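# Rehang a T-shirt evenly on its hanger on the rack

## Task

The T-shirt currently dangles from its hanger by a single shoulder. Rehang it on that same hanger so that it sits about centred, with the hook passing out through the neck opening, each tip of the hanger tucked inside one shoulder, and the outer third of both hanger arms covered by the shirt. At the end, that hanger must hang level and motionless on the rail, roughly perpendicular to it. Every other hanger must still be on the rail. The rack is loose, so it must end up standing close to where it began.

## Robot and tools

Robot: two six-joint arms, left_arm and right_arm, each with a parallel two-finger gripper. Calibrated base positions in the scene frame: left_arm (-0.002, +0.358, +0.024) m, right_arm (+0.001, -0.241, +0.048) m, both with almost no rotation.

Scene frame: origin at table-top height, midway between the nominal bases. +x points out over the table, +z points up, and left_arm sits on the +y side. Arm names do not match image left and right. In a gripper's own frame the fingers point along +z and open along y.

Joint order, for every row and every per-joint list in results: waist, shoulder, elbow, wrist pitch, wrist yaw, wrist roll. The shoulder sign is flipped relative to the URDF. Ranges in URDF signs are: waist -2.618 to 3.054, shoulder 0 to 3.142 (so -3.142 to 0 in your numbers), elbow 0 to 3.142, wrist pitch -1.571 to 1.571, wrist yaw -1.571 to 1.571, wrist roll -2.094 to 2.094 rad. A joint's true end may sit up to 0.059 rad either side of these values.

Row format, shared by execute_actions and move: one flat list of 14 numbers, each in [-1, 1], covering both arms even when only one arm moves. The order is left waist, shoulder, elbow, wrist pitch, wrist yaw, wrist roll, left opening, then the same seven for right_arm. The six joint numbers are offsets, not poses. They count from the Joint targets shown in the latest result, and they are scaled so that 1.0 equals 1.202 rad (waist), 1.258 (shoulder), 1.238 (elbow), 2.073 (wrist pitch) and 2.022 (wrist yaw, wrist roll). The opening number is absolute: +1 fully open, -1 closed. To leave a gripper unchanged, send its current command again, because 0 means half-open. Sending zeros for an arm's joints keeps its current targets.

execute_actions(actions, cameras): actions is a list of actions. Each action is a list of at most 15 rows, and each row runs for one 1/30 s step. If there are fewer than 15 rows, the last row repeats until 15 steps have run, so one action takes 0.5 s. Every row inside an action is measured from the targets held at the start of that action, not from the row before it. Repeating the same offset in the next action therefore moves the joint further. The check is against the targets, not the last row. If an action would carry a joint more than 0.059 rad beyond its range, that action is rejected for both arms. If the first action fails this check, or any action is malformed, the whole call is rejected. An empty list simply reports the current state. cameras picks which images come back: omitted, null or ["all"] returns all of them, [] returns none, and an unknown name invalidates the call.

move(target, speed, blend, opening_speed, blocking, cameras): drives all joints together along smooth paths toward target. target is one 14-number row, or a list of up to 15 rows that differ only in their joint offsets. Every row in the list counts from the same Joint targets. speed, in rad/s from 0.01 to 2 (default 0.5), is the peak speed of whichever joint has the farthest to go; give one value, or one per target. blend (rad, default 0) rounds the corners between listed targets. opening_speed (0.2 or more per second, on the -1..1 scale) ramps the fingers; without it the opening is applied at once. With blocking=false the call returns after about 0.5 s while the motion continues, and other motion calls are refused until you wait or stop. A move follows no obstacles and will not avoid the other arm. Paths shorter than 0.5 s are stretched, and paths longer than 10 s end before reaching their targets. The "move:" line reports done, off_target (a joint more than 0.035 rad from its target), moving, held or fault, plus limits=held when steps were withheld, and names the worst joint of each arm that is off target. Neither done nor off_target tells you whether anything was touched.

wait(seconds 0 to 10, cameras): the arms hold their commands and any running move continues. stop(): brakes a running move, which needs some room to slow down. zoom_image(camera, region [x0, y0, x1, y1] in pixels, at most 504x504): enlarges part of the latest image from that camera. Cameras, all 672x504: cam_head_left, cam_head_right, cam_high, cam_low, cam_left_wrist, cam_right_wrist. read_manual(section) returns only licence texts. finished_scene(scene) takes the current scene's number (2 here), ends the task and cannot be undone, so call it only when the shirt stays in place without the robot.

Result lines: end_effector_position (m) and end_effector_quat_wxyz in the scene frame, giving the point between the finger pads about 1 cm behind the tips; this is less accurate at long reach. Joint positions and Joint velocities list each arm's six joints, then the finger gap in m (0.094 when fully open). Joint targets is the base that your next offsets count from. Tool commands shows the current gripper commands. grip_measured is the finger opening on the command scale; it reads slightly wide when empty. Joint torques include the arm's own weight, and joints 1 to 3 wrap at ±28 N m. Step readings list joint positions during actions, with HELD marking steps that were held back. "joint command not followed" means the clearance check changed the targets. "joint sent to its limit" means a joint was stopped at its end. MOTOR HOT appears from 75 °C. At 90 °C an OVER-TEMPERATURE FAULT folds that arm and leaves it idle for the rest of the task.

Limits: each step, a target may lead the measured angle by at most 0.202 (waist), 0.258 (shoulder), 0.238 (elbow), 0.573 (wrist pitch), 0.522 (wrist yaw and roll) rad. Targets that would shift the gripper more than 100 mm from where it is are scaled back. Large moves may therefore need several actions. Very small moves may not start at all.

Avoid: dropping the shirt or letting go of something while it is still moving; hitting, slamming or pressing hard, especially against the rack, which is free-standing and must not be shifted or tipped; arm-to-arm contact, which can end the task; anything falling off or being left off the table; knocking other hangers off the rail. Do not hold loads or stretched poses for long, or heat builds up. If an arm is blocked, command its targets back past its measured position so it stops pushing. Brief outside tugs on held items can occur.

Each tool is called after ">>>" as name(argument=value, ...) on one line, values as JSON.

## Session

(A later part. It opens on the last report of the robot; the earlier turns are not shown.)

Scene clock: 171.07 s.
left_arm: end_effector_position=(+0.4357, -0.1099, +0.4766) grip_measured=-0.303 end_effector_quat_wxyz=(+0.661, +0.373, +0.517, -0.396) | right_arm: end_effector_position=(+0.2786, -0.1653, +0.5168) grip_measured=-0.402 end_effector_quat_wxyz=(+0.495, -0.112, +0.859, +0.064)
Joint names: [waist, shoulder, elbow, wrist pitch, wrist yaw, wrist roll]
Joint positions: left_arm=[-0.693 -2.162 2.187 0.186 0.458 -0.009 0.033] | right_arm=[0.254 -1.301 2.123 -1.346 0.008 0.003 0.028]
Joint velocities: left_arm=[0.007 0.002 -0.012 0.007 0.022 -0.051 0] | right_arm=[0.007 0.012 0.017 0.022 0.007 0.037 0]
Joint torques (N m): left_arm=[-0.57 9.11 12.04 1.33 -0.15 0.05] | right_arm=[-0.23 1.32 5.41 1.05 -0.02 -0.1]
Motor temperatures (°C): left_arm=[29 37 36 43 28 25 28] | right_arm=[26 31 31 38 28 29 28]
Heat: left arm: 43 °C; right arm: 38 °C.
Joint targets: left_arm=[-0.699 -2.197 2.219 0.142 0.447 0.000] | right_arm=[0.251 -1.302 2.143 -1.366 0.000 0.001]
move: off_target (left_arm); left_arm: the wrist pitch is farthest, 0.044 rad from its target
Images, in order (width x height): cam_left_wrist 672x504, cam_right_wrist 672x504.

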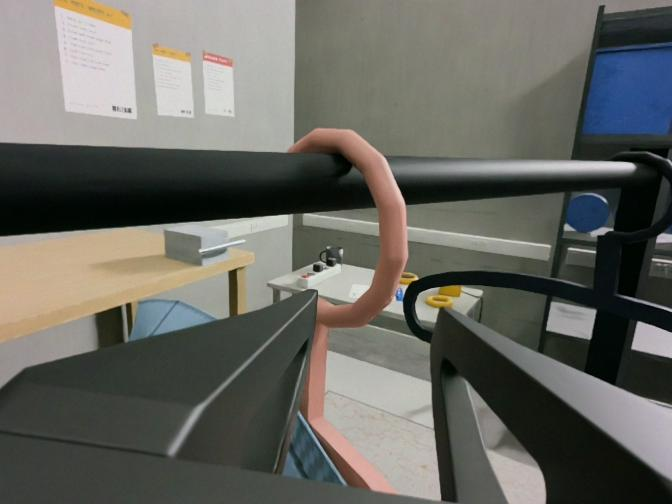

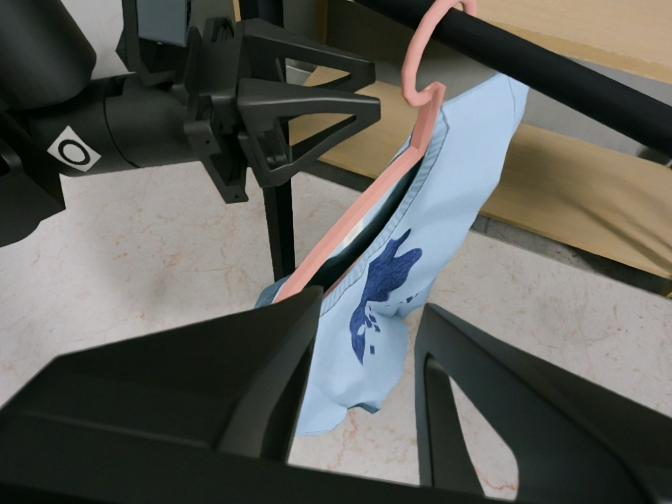

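>>> move(target=[0.0,-0.145,0.155,-0.02,0,0,-0.3,0,0,0,0,0,0,-0.4], speed=0.2, cameras=["cam_left_wrist","cam_right_wrist"])

Scene clock: 172.67 s.
left_arm: end_effector_position=(+0.4646, -0.1342, +0.4413) grip_measured=-0.303 end_effector_quat_wxyz=(+0.650, +0.375, +0.530, -0.395) | right_arm: end_effector_position=(+0.2786, -0.1653, +0.5168) grip_measured=-0.402 end_effector_quat_wxyz=(+0.495, -0.112, +0.859, +0.064)
Joint names: [waist, shoulder, elbow, wrist pitch, wrist yaw, wrist roll]
Joint positions: left_arm=[-0.693 -2.342 2.376 0.143 0.458 -0.009 0.033] | right_arm=[0.254 -1.301 2.123 -1.346 0.008 0.003 0.028]
Joint velocities: left_arm=[-0.012 0.007 0.017 -0.022 0.066 -0.022 0] | right_arm=[0.002 -0.002 -0.002 -0.007 -0.066 -0.007 0]
Joint torques (N m): left_arm=[-0.51 10.22 11.96 1.37 -0.15 0.09] | right_arm=[-0.23 1.31 5.42 1.06 -0.01 -0.09]
Motor temperatures (°C): left_arm=[29 37 36 43 28 25 28] | right_arm=[26 31 31 38 28 29 28]
Heat: left arm: 43 °C; right arm: 38 °C.
Joint targets: left_arm=[-0.699 -2.379 2.411 0.101 0.447 0.000] | right_arm=[0.251 -1.302 2.143 -1.366 0.000 0.001]
move: off_target (left_arm); left_arm: the wrist pitch is farthest, 0.043 rad from its target
Images, in order (width x height): cam_left_wrist 672x504, cam_right_wrist 672x504.

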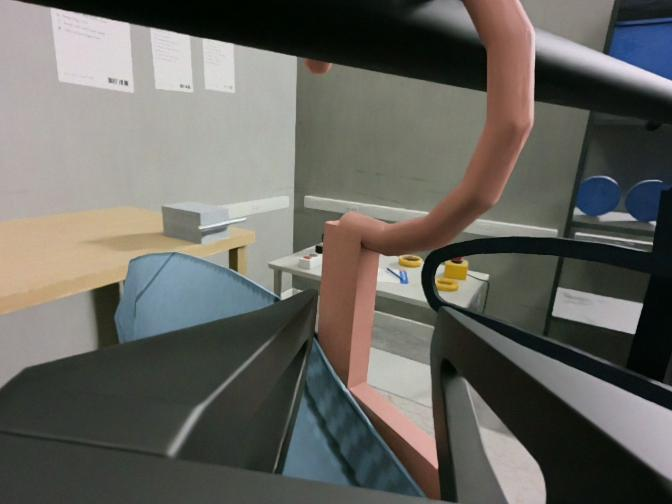

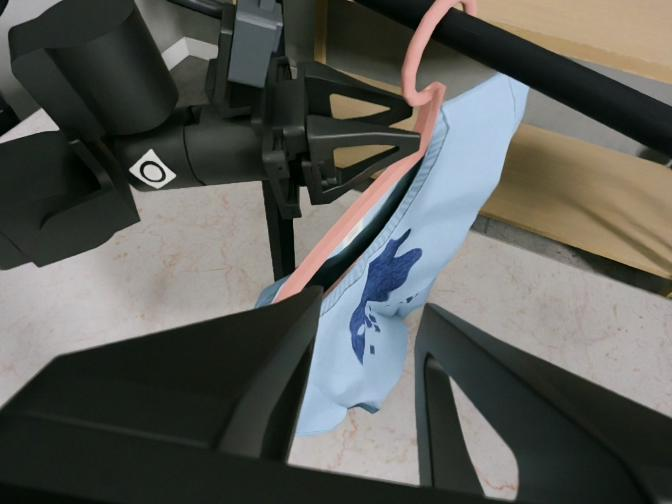

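>>> move(target=[0.006,0,0,0,0,0,-1,0,0,0,0,0,0,-0.4], opening_speed=0.5, cameras=["cam_left_wrist","cam_right_wrist","cam_head_right","cam_low"])

>>> zoom_image(camera="cam_right_wrist", region=[220, 0, 560, 450])

>>> zoom_image(camera="cam_low", region=[320, 50, 560, 290])

Scene clock: 174.53 s.
left_arm: end_effector_position=(+0.4646, -0.1342, +0.4413) grip_measured=-0.992 end_effector_quat_wxyz=(+0.650, +0.375, +0.530, -0.395) | right_arm: end_effector_position=(+0.2786, -0.1653, +0.5168) grip_measured=-0.402 end_effector_quat_wxyz=(+0.495, -0.112, +0.859, +0.064)
Joint names: [waist, shoulder, elbow, wrist pitch, wrist yaw, wrist roll]
Joint positions: left_arm=[-0.693 -2.342 2.376 0.143 0.458 -0.009 0] | right_arm=[0.254 -1.301 2.123 -1.346 0.008 0.003 0.028]
Joint velocities: left_arm=[-0.007 -0.002 -0.002 0.007 -0.022 -0.037 -0.001] | right_arm=[0.012 0.002 -0.007 0.051 0.007 -0.007 -0.001]
Joint torques (N m): left_arm=[0.09 10.25 12.18 1.37 -0.15 0.08] | right_arm=[-0.23 1.32 5.44 1.06 -0.02 -0.1]
Motor temperatures (°C): left_arm=[29 37 36 43 28 25 28] | right_arm=[26 31 31 38 28 29 28]
Heat: left arm: 43 °C; right arm: 38 °C.
Joint targets: left_arm=[-0.691 -2.379 2.411 0.101 0.447 0.000] | right_arm=[0.251 -1.302 2.143 -1.366 0.000 0.001]
move: off_target (left_arm); left_arm: the wrist pitch is farthest, 0.042 rad from its target
Images, in order (width x height): cam_head_right 672x504, cam_low 672x504, cam_left_wrist 672x504, cam_right_wrist 672x504.

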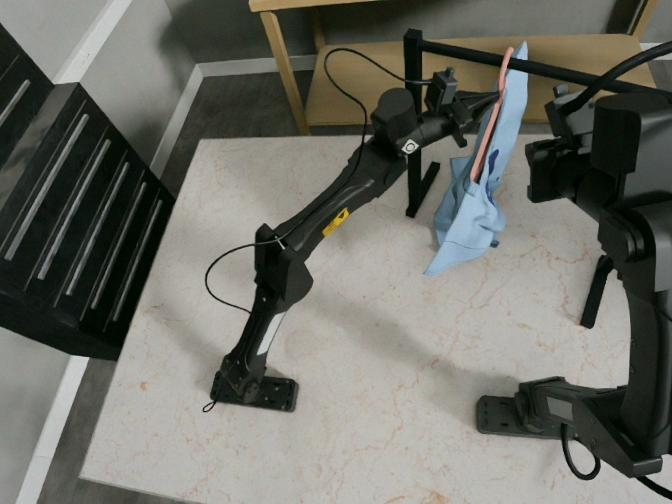

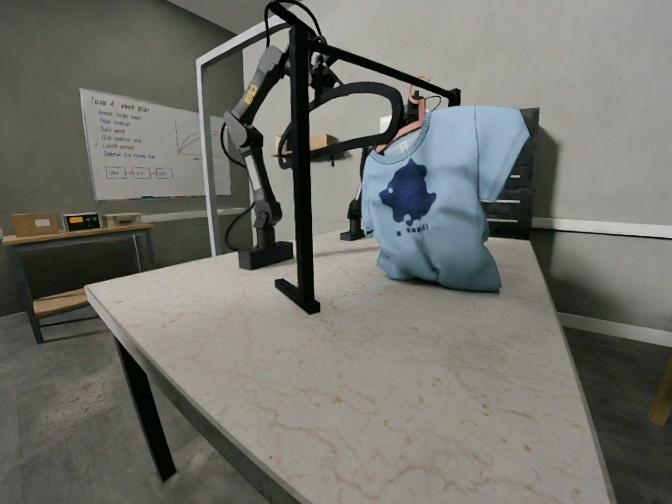

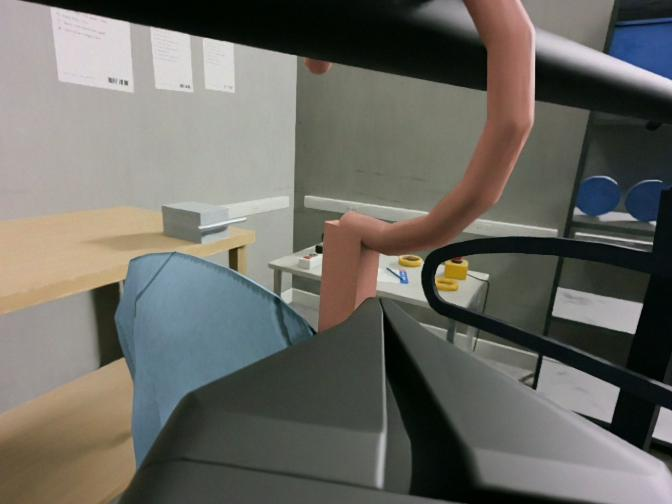

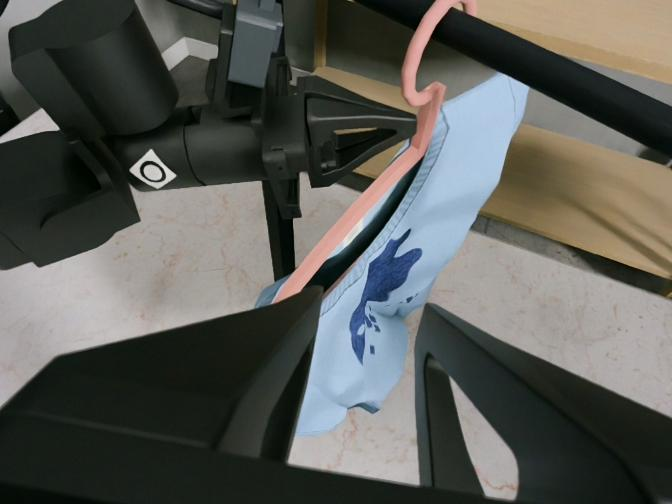

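Scaled by 1.120 from the camera's 672x504 image, which has a finer 960x720 frame.

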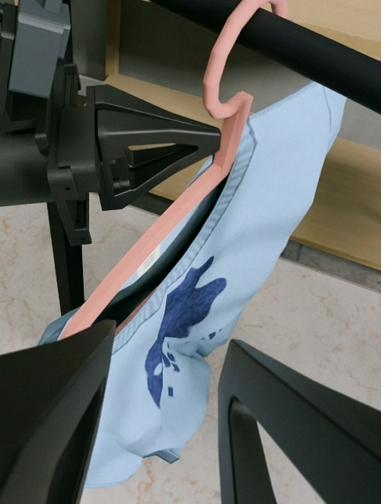

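Scaled by 2.100 from the camera's 672x504 image, which has a finer 960x720 frame.

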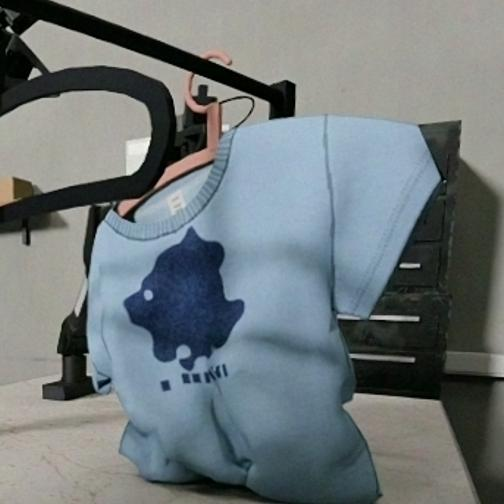

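>>> move(target=[0,0,0,0,0,0,-0.3,0,0,0,0,0,0,-0.4], cameras=[])

>>> move(target=[-0.009,-0.092,0.093,0.048,0,0,-0.3,0,0,0,0,0,0,-0.4], speed=0.15, cameras=["cam_left_wrist","cam_right_wrist"])

Scene clock: 175.60 s.
left_arm: end_effector_position=(+0.4646, -0.1342, +0.4413) grip_measured=-0.303 end_effector_quat_wxyz=(+0.651, +0.375, +0.529, -0.395) | right_arm: end_effector_position=(+0.2786, -0.1653, +0.5168) grip_measured=-0.402 end_effector_quat_wxyz=(+0.495, -0.112, +0.859, +0.064)
Joint names: [waist, shoulder, elbow, wrist pitch, wrist yaw, wrist roll]
Joint positions: left_arm=[-0.693 -2.342 2.376 0.143 0.458 -0.007 0.033] | right_arm=[0.254 -1.301 2.123 -1.346 0.008 0.003 0.028]
Joint velocities: left_arm=[-0.012 0.007 -0.017 0.022 0.022 -0.022 -0.001] | right_arm=[-0.012 0.002 -0.012 -0.081 -0.022 0.037 0]
Joint torques (N m): left_arm=[0.09 10.36 12.44 1.4 -0.13 0.04] | right_arm=[-0.23 1.31 5.41 1.05 -0.02 -0.09]
Motor temperatures (°C): left_arm=[29 37 36 42 28 25 28] | right_arm=[26 31 31 38 28 29 28]
Heat: left arm: 42 °C; right arm: 38 °C.
Joint targets: left_arm=[-0.691 -2.379 2.411 0.101 0.447 0.000] | right_arm=[0.251 -1.302 2.143 -1.366 0.000 0.001]
move: off_target (left_arm); left_arm: the wrist pitch is farthest, 0.042 rad from its target
No camera images: "cameras" was empty.

Scene clock: 176.87 s.
left_arm: end_effector_position=(+0.4764, -0.1458, +0.4326) grip_measured=-0.303 end_effector_quat_wxyz=(+0.663, +0.373, +0.513, -0.397) | right_arm: end_effector_position=(+0.2786, -0.1653, +0.5168) grip_measured=-0.402 end_effector_quat_wxyz=(+0.495, -0.112, +0.859, +0.064)
Joint names: [waist, shoulder, elbow, wrist pitch, wrist yaw, wrist roll]
Joint positions: left_arm=[-0.695 -2.45 2.496 0.174 0.458 -0.009 0.033] | right_arm=[0.254 -1.301 2.123 -1.346 0.008 0.003 0.028]
Joint velocities: left_arm=[0.002 -0.012 -0.002 0.037 -0.066 -0.081 0] | right_arm=[-0.017 -0.022 0.012 -0.11 0.037 0.007 0]
Joint torques (N m): left_arm=[-0.65 10.47 11.67 2.08 -0.17 0.07] | right_arm=[-0.24 1.32 5.41 1.06 -0.02 -0.1]
Motor temperatures (°C): left_arm=[29 37 36 42 28 25 28] | right_arm=[26 31 31 38 28 29 28]
Heat: left arm: 42 °C; right arm: 38 °C.
Joint targets: left_arm=[-0.702 -2.495 2.526 0.200 0.447 0.000] | right_arm=[0.251 -1.302 2.143 -1.366 0.000 0.001]
move: off_target (left_arm); left_arm: the shoulder is farthest, 0.044 rad from its target
Images, in order (width x height): cam_left_wrist 672x504, cam_right_wrist 672x504.

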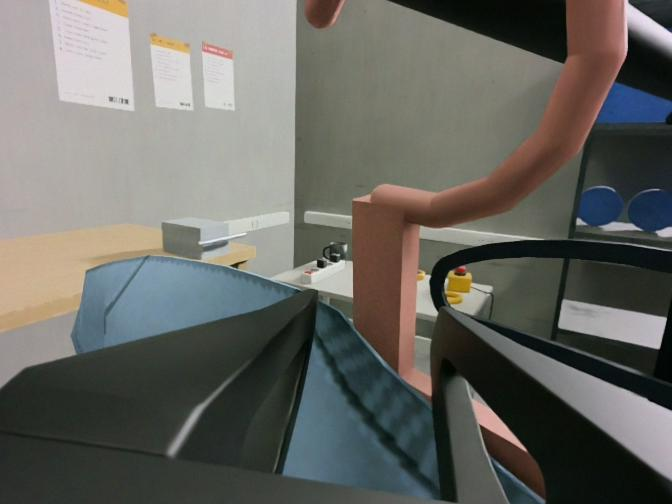

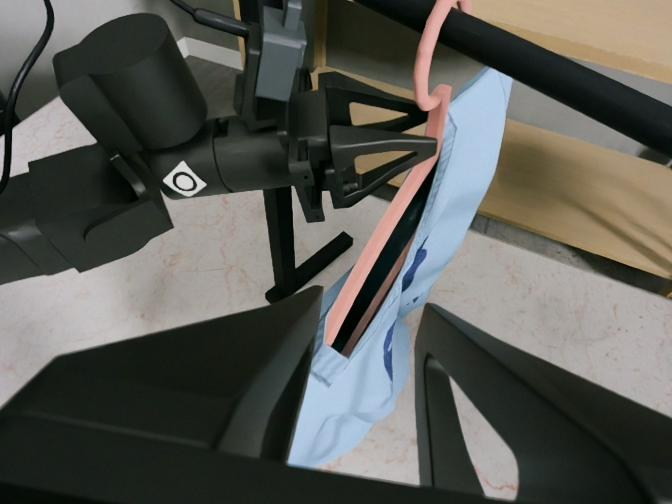

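>>> move(target=[0,0,0,0,0,0,-1,0,0,0,0,0,0,-0.4], opening_speed=0.5, cameras=["cam_high","cam_left_wrist","cam_right_wrist","cam_low"])

Scene clock: 179.53 s.
left_arm: end_effector_position=(+0.4753, -0.1469, +0.4330) grip_measured=-0.866 end_effector_quat_wxyz=(+0.664, +0.373, +0.512, -0.397) | right_arm: end_effector_position=(+0.2786, -0.1653, +0.5168) grip_measured=-0.402 end_effector_quat_wxyz=(+0.495, -0.112, +0.859, +0.064)
Joint names: [waist, shoulder, elbow, wrist pitch, wrist yaw, wrist roll]
Joint positions: left_arm=[-0.698 -2.45 2.496 0.175 0.457 -0.009 0.006] | right_arm=[0.254 -1.301 2.123 -1.346 0.008 0.003 0.028]
Joint velocities: left_arm=[-0.007 0.002 0.002 0.022 -0.007 0.051 -0.001] | right_arm=[0.012 0.002 0.022 -0.11 -0.081 -0.037 0.001]
Joint torques (N m): left_arm=[-0.42 10.44 11.78 1.98 -0.12 0.07] | right_arm=[-0.23 1.31 5.39 1.05 -0.02 -0.1]
Motor temperatures (°C): left_arm=[29 37 36 43 28 25 28] | right_arm=[26 31 31 38 28 29 28]
Heat: left arm: 43 °C; right arm: 38 °C.
Joint targets: left_arm=[-0.702 -2.495 2.526 0.200 0.447 0.000] | right_arm=[0.251 -1.302 2.143 -1.366 0.000 0.001]
move: off_target (left_arm); left_arm: the shoulder is farthest, 0.045 rad from its target
Images, in order (width x height): cam_high 672x504, cam_low 672x504, cam_left_wrist 672x504, cam_right_wrist 672x504.

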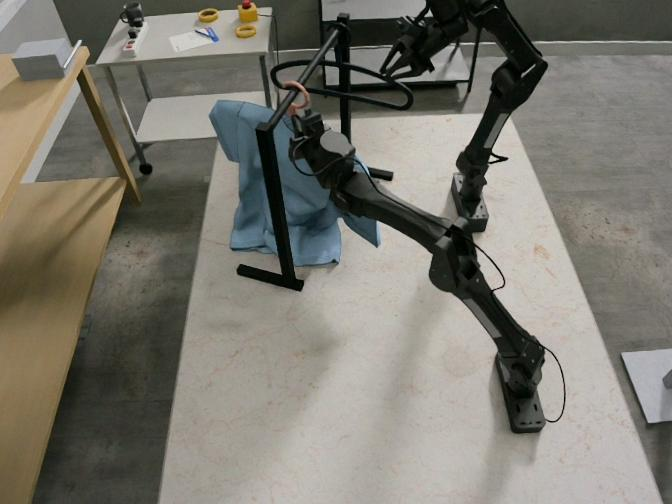

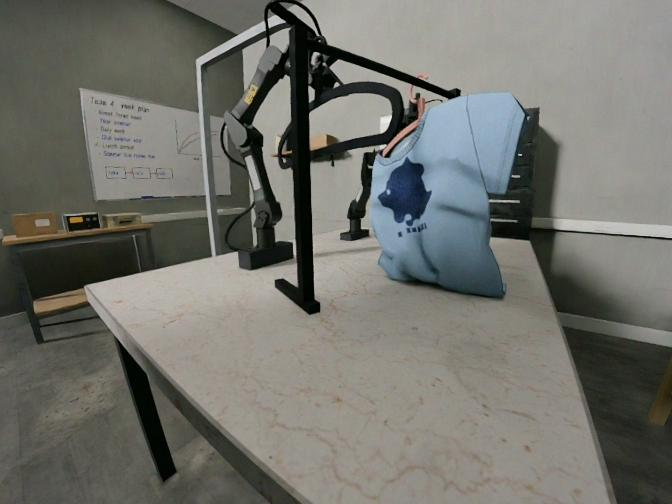

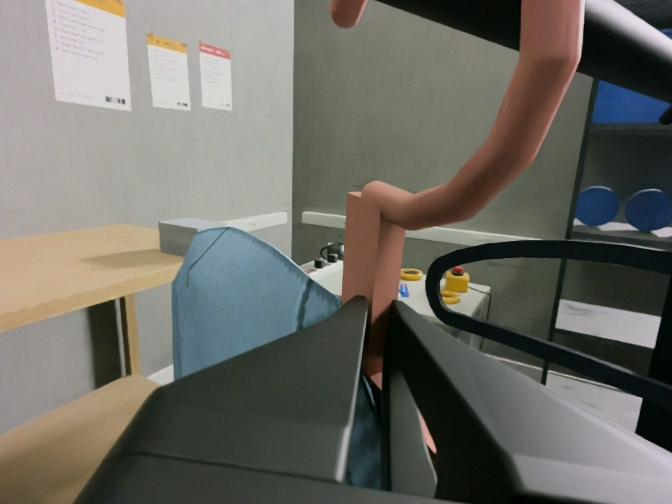

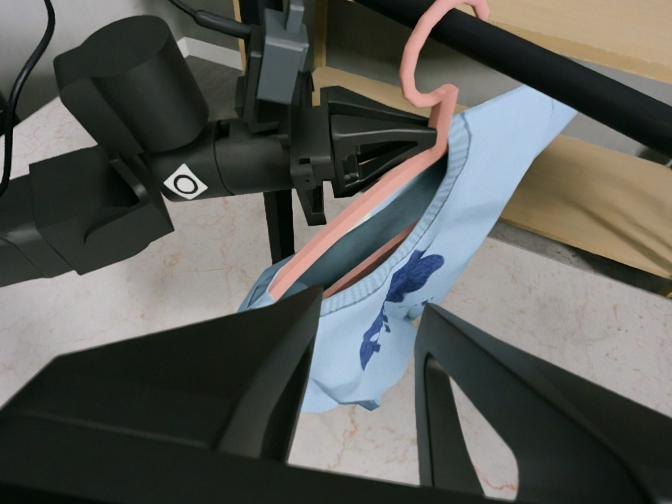

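>>> move(target=[0,0,0,0,0,0,-1,-0.0085,-0.187,-0.150,0.162,0,0,-0.4], speed=0.3, cameras=["cam_high","cam_right_wrist","cam_low"])

>>> zoom_image(camera="cam_high", region=[200, 60, 430, 280])

Scene clock: 181.97 s.
left_arm: end_effector_position=(+0.4753, -0.1469, +0.4330) grip_measured=-0.869 end_effector_quat_wxyz=(+0.664, +0.373, +0.512, -0.397) | right_arm: end_effector_position=(+0.3951, -0.1372, +0.4361) grip_measured=-0.402 end_effector_quat_wxyz=(+0.441, -0.112, +0.889, +0.054)
Joint names: [waist, shoulder, elbow, wrist pitch, wrist yaw, wrist roll]
Joint positions: left_arm=[-0.698 -2.45 2.496 0.175 0.457 -0.009 0.006] | right_arm=[0.245 -1.539 1.965 -1.076 0.008 0.003 0.028]
Joint velocities: left_arm=[0.007 -0.007 -0.002 -0.11 -0.037 0.007 0] | right_arm=[0.002 -0.007 -0.037 0.022 -0.022 0.022 -0.001]
Joint torques (N m): left_arm=[-0.32 10.32 11.7 1.99 -0.14 0.07] | right_arm=[-0.35 5.59 4.92 1.57 -0.02 -0.11]
Motor temperatures (°C): left_arm=[29 38 36 43 28 25 28] | right_arm=[26 31 31 39 28 29 28]
Heat: left arm: 43 °C; right arm: 39 °C.
Joint targets: left_arm=[-0.702 -2.495 2.526 0.200 0.447 0.000] | right_arm=[0.240 -1.537 1.957 -1.030 0.000 0.001]
move: off_target (left_arm, right_arm); left_arm: the shoulder is farthest, 0.045 rad from its target; right_arm: the wrist pitch is farthest, 0.046 rad from its target
Images, in order (width x height): cam_high 672x504, cam_low 672x504, cam_right_wrist 672x504.

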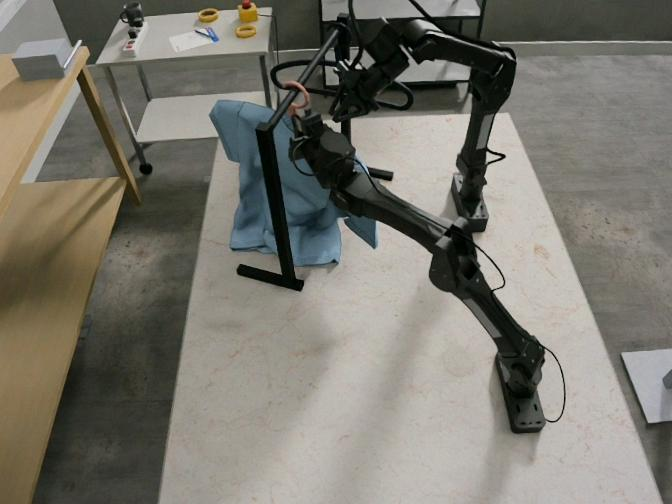

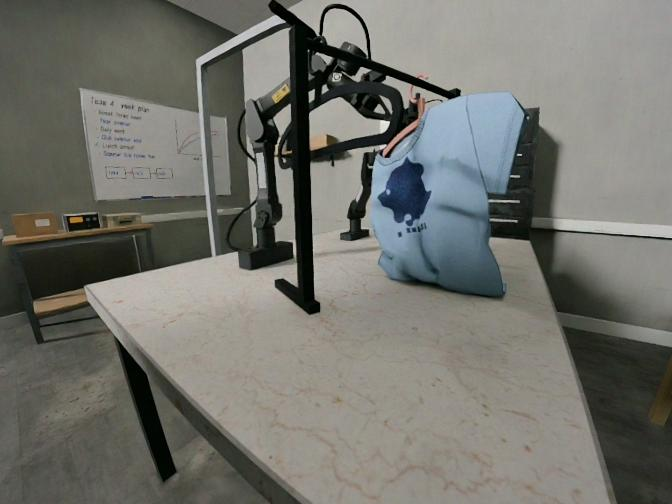

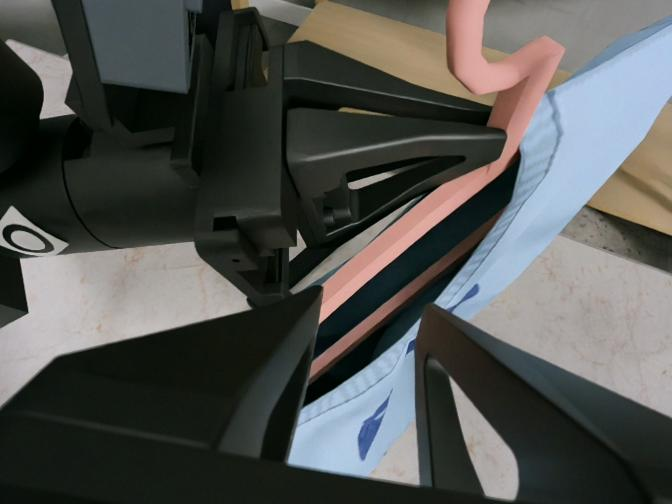

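Scaled by 2.191 from the camera's 672x504 image, which has a finer 960x720 frame.

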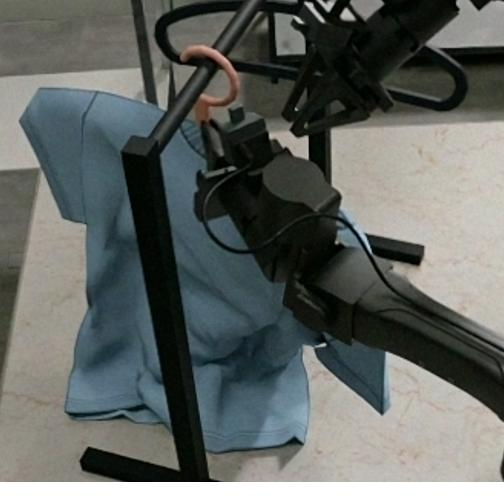

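>>> move(target=[0,0,0,0,0,0,-1,-0.002,0.101,-0.290,0.116,0,0,-0.4], speed=0.25, cameras=["cam_right_wrist","cam_low"])

Scene clock: 184.30 s.
left_arm: end_effector_position=(+0.4753, -0.1469, +0.4330) grip_measured=-0.869 end_effector_quat_wxyz=(+0.664, +0.373, +0.512, -0.397) | right_arm: end_effector_position=(+0.4010, -0.1366, +0.3743) grip_measured=-0.402 end_effector_quat_wxyz=(+0.433, -0.111, +0.893, +0.052)
Joint names: [waist, shoulder, elbow, wrist pitch, wrist yaw, wrist roll]
Joint positions: left_arm=[-0.698 -2.45 2.496 0.175 0.457 -0.009 0.006] | right_arm=[0.242 -1.445 1.611 -0.835 0.008 0.003 0.028]
Joint velocities: left_arm=[-0.022 0.002 0.002 0.007 -0.007 0.081 0] | right_arm=[-0.002 0.022 0.017 0.066 0.037 -0.037 0.001]
Joint torques (N m): left_arm=[-0.38 10.3 11.73 2 -0.11 0.04] | right_arm=[-0.38 8.54 5.26 1.52 -0.03 -0.1]
Motor temperatures (°C): left_arm=[29 38 36 44 28 25 28] | right_arm=[26 31 31 39 28 29 28]
Heat: left arm: 44 °C; right arm: 39 °C.
Joint targets: left_arm=[-0.702 -2.495 2.526 0.200 0.447 0.000] | right_arm=[0.238 -1.410 1.598 -0.790 0.000 0.001]
move: off_target (left_arm, right_arm); left_arm: the shoulder is farthest, 0.045 rad from its target; right_arm: the wrist pitch is farthest, 0.046 rad from its target
Images, in order (width x height): cam_low 672x504, cam_right_wrist 672x504.

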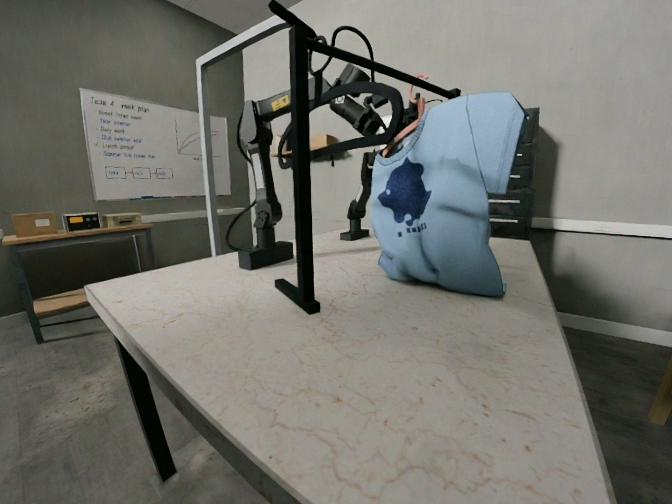

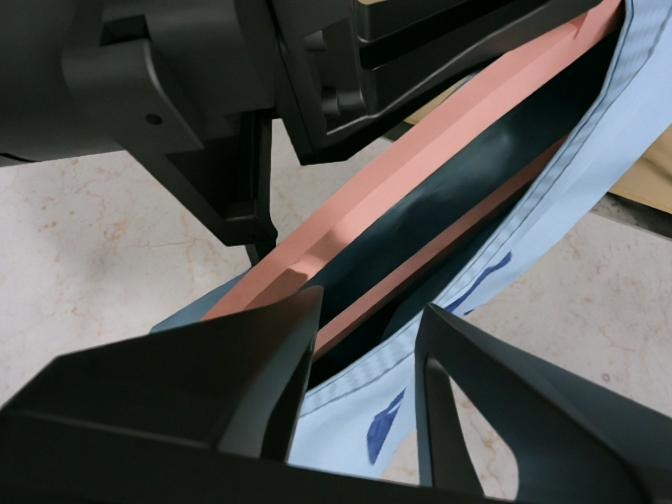

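>>> move(target=[0,0,0,0,0,0,-1,-0.004,0.03,-0.14,0.0622,0,0,-0.4], speed=0.15, cameras=["cam_high","cam_right_wrist","cam_low"])

>>> zoom_image(camera="cam_low", region=[320, 50, 540, 290])

Scene clock: 186.27 s.
left_arm: end_effector_position=(+0.4753, -0.1469, +0.4330) grip_measured=-0.869 end_effector_quat_wxyz=(+0.664, +0.373, +0.512, -0.397) | right_arm: end_effector_position=(+0.4018, -0.1380, +0.3395) grip_measured=-0.402 end_effector_quat_wxyz=(+0.430, -0.110, +0.895, +0.051)
Joint names: [waist, shoulder, elbow, wrist pitch, wrist yaw, wrist roll]
Joint positions: left_arm=[-0.698 -2.45 2.496 0.175 0.457 -0.009 0.006] | right_arm=[0.239 -1.407 1.438 -0.706 0.008 0.003 0.028]
Joint velocities: left_arm=[-0.012 0.022 -0.017 -0.051 -0.022 0.007 -0.001] | right_arm=[-0.012 0.042 -0.017 -0.007 -0.037 -0.007 0]
Joint torques (N m): left_arm=[-0.36 10.43 11.62 2.02 -0.16 0.05] | right_arm=[-0.44 8.43 5.49 1.52 -0.02 -0.1]
Motor temperatures (°C): left_arm=[29 38 36 44 28 25 28] | right_arm=[26 31 31 39 28 29 28]
Heat: left arm: 44 °C; right arm: 39 °C.
Joint targets: left_arm=[-0.702 -2.495 2.526 0.200 0.447 0.000] | right_arm=[0.233 -1.372 1.425 -0.661 0.000 0.001]
move: off_target (left_arm, right_arm); left_arm: the shoulder is farthest, 0.045 rad from its target; right_arm: the wrist pitch is farthest, 0.045 rad from its target
Images, in order (width x height): cam_high 672x504, cam_low 672x504, cam_right_wrist 672x504.

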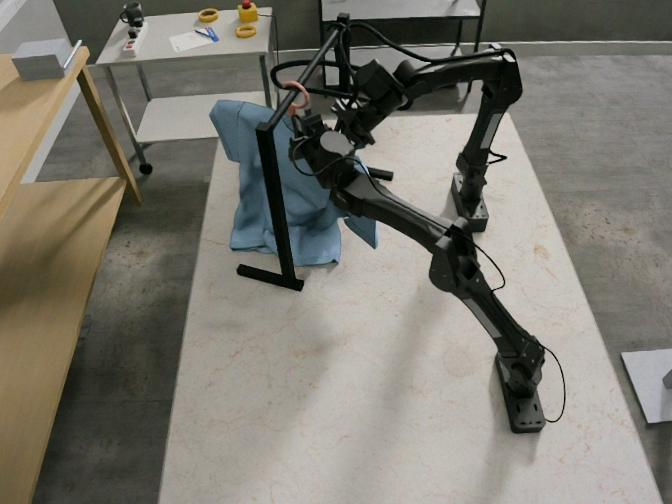

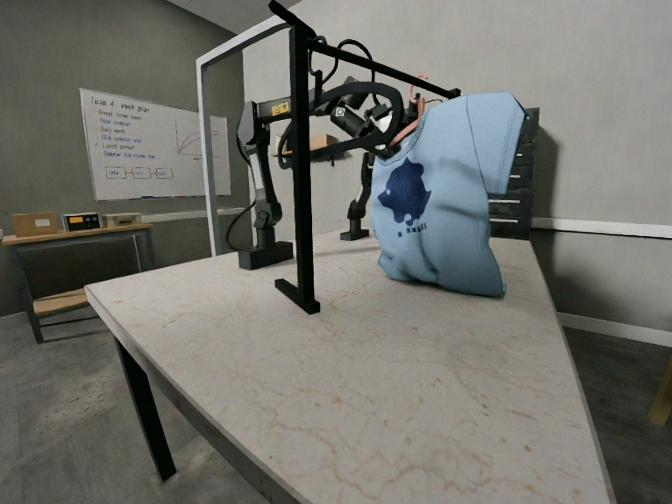

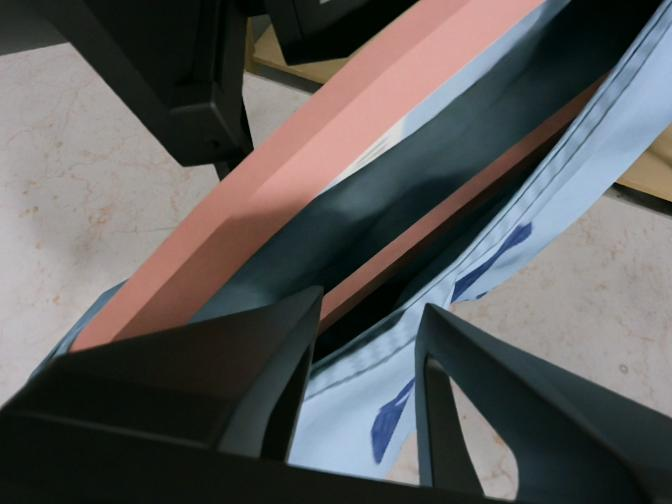

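Scaled by 2.100 from the camera's 672x504 image, which has a finer 960x720 frame.

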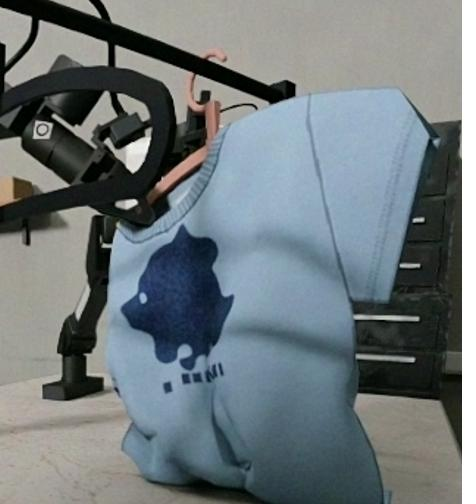

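>>> move(target=[0,0,0,0,0,0,-1,-0.008,0.0286,-0.11,0.0497,0,0,-0.4], speed=0.15, cameras=["cam_right_wrist"])

>>> move(target=[0,0,0,0,0,0,-1,0,0,0,0,0,0,-1], opening_speed=0.5, cameras=["cam_right_wrist"])

Scene clock: 187.87 s.
left_arm: end_effector_position=(+0.4753, -0.1469, +0.4330) grip_measured=-0.869 end_effector_quat_wxyz=(+0.664, +0.373, +0.512, -0.397) | right_arm: end_effector_position=(+0.3996, -0.1408, +0.3159) grip_measured=-0.402 end_effector_quat_wxyz=(+0.434, -0.108, +0.893, +0.054)
Joint names: [waist, shoulder, elbow, wrist pitch, wrist yaw, wrist roll]
Joint positions: left_arm=[-0.698 -2.45 2.496 0.175 0.457 -0.009 0.006] | right_arm=[0.23 -1.369 1.304 -0.599 -0.001 0.003 0.028]
Joint velocities: left_arm=[-0.012 0.002 -0.012 0.007 -0.022 -0.022 -0.001] | right_arm=[0.007 -0.002 0.012 0.066 -0.037 -0.022 0]
Joint torques (N m): left_arm=[-0.08 10.51 11.62 1.98 -0.11 0.03] | right_arm=[-0.49 8.05 5.53 1.54 -0.02 -0.1]
Motor temperatures (°C): left_arm=[29 38 36 44 28 25 28] | right_arm=[26 31 31 39 28 29 28]
Heat: left arm: 44 °C; right arm: 39 °C.
Joint targets: left_arm=[-0.702 -2.495 2.526 0.200 0.447 0.000] | right_arm=[0.224 -1.337 1.289 -0.558 0.000 0.001]
move: off_target (left_arm, right_arm); left_arm: the shoulder is farthest, 0.045 rad from its target; right_arm: the wrist pitch is farthest, 0.041 rad from its target
Images, in order (width x height): cam_right_wrist 672x504.

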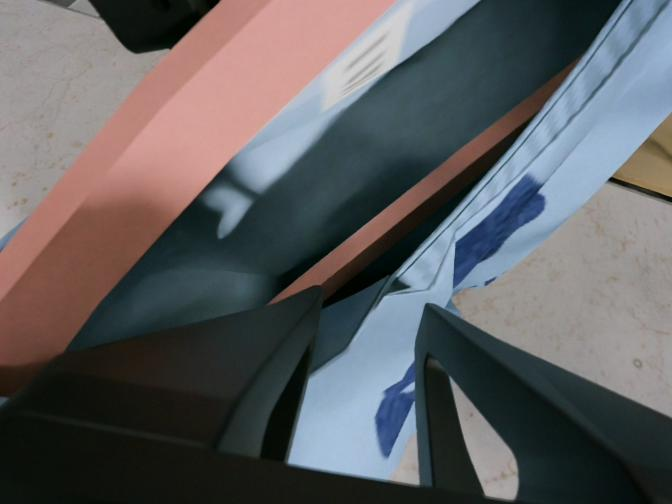

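Scene clock: 189.27 s.
left_arm: end_effector_position=(+0.4753, -0.1469, +0.4330) grip_measured=-0.869 end_effector_quat_wxyz=(+0.664, +0.373, +0.512, -0.397) | right_arm: end_effector_position=(+0.4003, -0.1423, +0.3162) grip_measured=-0.990 end_effector_quat_wxyz=(+0.436, -0.106, +0.892, +0.050)
Joint names: [waist, shoulder, elbow, wrist pitch, wrist yaw, wrist roll]
Joint positions: left_arm=[-0.698 -2.45 2.496 0.175 0.457 -0.009 0.006] | right_arm=[0.23 -1.369 1.304 -0.598 0.008 0.003 0]
Joint velocities: left_arm=[-0.007 0.012 0.002 0.007 0.007 -0.051 -0.001] | right_arm=[-0.012 -0.002 -0.007 -0.037 0.051 0.037 0]
Joint torques (N m): left_arm=[-0.38 10.43 11.62 2.04 -0.15 0.01] | right_arm=[-0.47 8.05 5.52 1.51 -0.02 -0.1]
Motor temperatures (°C): left_arm=[29 38 36 44 28 25 28] | right_arm=[26 31 31 39 28 29 28]
Heat: left arm: 44 °C; right arm: 39 °C.
Joint targets: left_arm=[-0.702 -2.495 2.526 0.200 0.447 0.000] | right_arm=[0.224 -1.337 1.289 -0.558 0.000 0.001]
move: off_target (left_arm, right_arm); left_arm: the shoulder is farthest, 0.045 rad from its target; right_arm: the wrist pitch is farthest, 0.040 rad from its target
Images, in order (width x height): cam_right_wrist 672x504.

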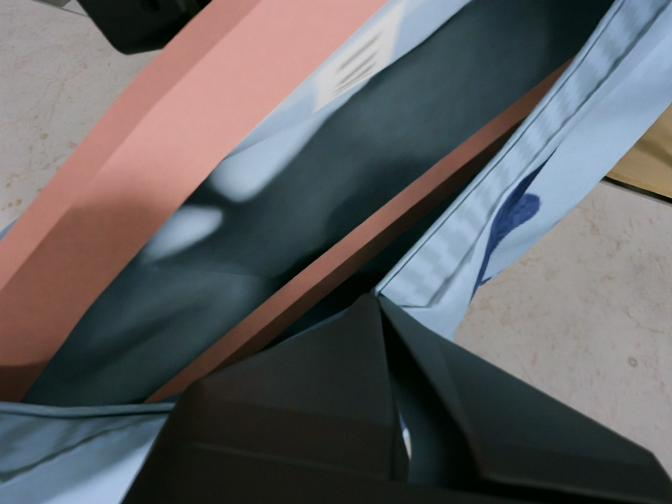

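>>> move(target=[0,0,0,0,0,0,-1,-0.042,-0.138,0.132,0.056,0,0,-1], speed=0.08, cameras=["cam_high","cam_right_wrist","cam_low","cam_left_wrist"])

>>> zoom_image(camera="cam_low", region=[320, 50, 540, 290])

>>> zoom_image(camera="cam_high", region=[200, 60, 430, 280])

Scene clock: 192.00 s.
left_arm: end_effector_position=(+0.4773, -0.1460, +0.4332) grip_measured=-0.873 end_effector_quat_wxyz=(+0.668, +0.371, +0.513, -0.392) | right_arm: end_effector_position=(+0.4487, -0.1511, +0.3264) grip_measured=-0.990 end_effector_quat_wxyz=(+0.465, -0.085, +0.880, +0.048)
Joint names: [waist, shoulder, elbow, wrist pitch, wrist yaw, wrist roll]
Joint positions: left_arm=[-0.698 -2.45 2.496 0.175 0.445 -0.001 0.006] | right_arm=[0.181 -1.501 1.405 -0.501 -0.004 0.003 0]
Joint velocities: left_arm=[0.002 -0.007 0.002 0.007 -0.022 0.022 -0.001] | right_arm=[-0.002 0.002 -0.012 0.007 -0.022 -0.081 0.001]
Joint torques (N m): left_arm=[-0.32 10.37 11.71 2.02 -0.05 0.03] | right_arm=[-0.61 5.67 10.13 1.72 0 -0.09]
Motor temperatures (°C): left_arm=[29 38 37 45 28 25 28] | right_arm=[26 31 32 39 28 29 28]
Heat: left arm: 45 °C; right arm: 39 °C.
Joint targets: left_arm=[-0.702 -2.495 2.526 0.200 0.447 0.000] | right_arm=[0.173 -1.510 1.452 -0.442 0.000 0.001]
move: off_target (left_arm, right_arm); left_arm: the shoulder is farthest, 0.045 rad from its target; right_arm: the wrist pitch is farthest, 0.059 rad from its target
Images, in order (width x height): cam_high 672x504, cam_low 672x504, cam_left_wrist 672x504, cam_right_wrist 672x504.

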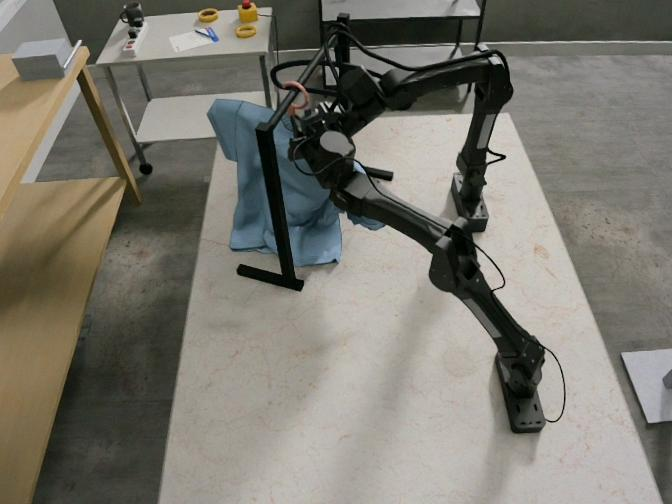

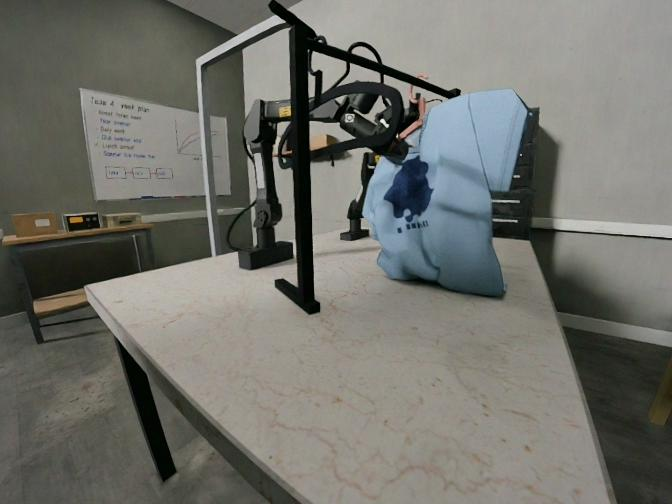

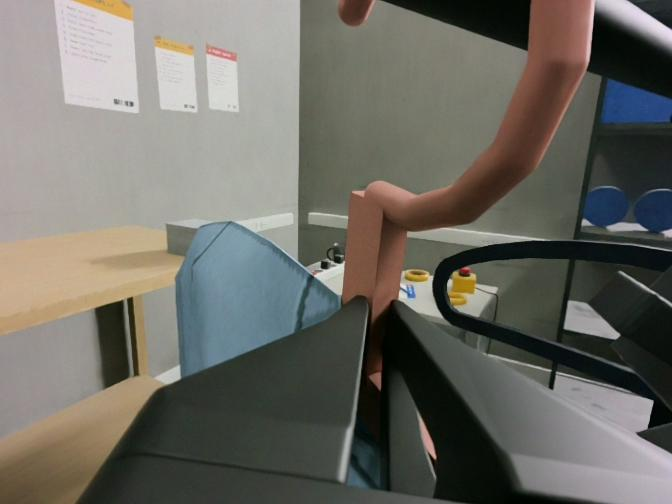

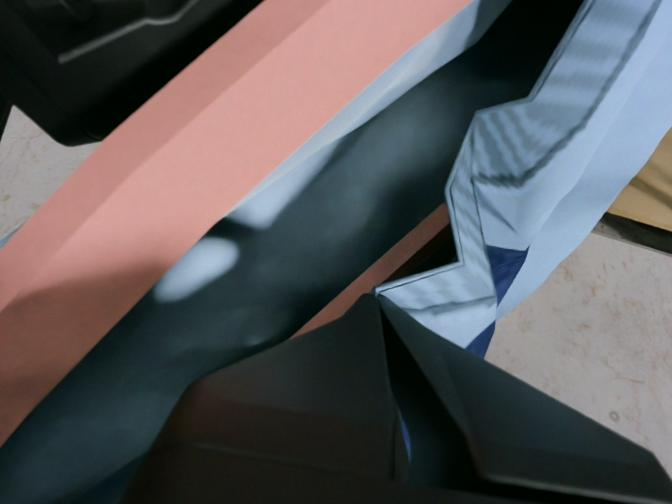

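Scaled by 2.100 from the camera's 672x504 image, which has a finer 960x720 frame.

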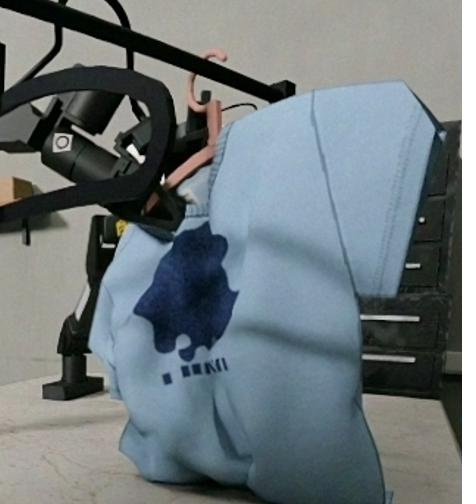

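Scaled by 2.191 from the camera's 672x504 image, which has a finer 960x720 frame.

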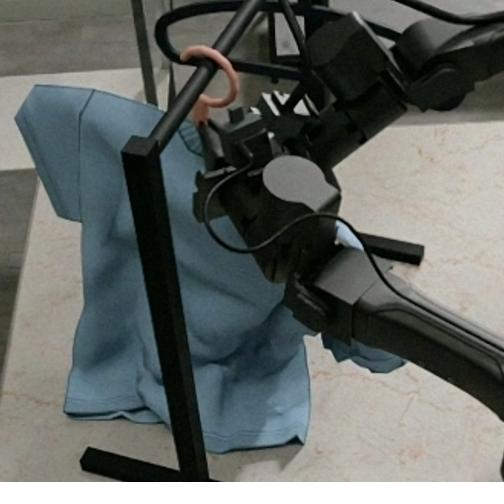

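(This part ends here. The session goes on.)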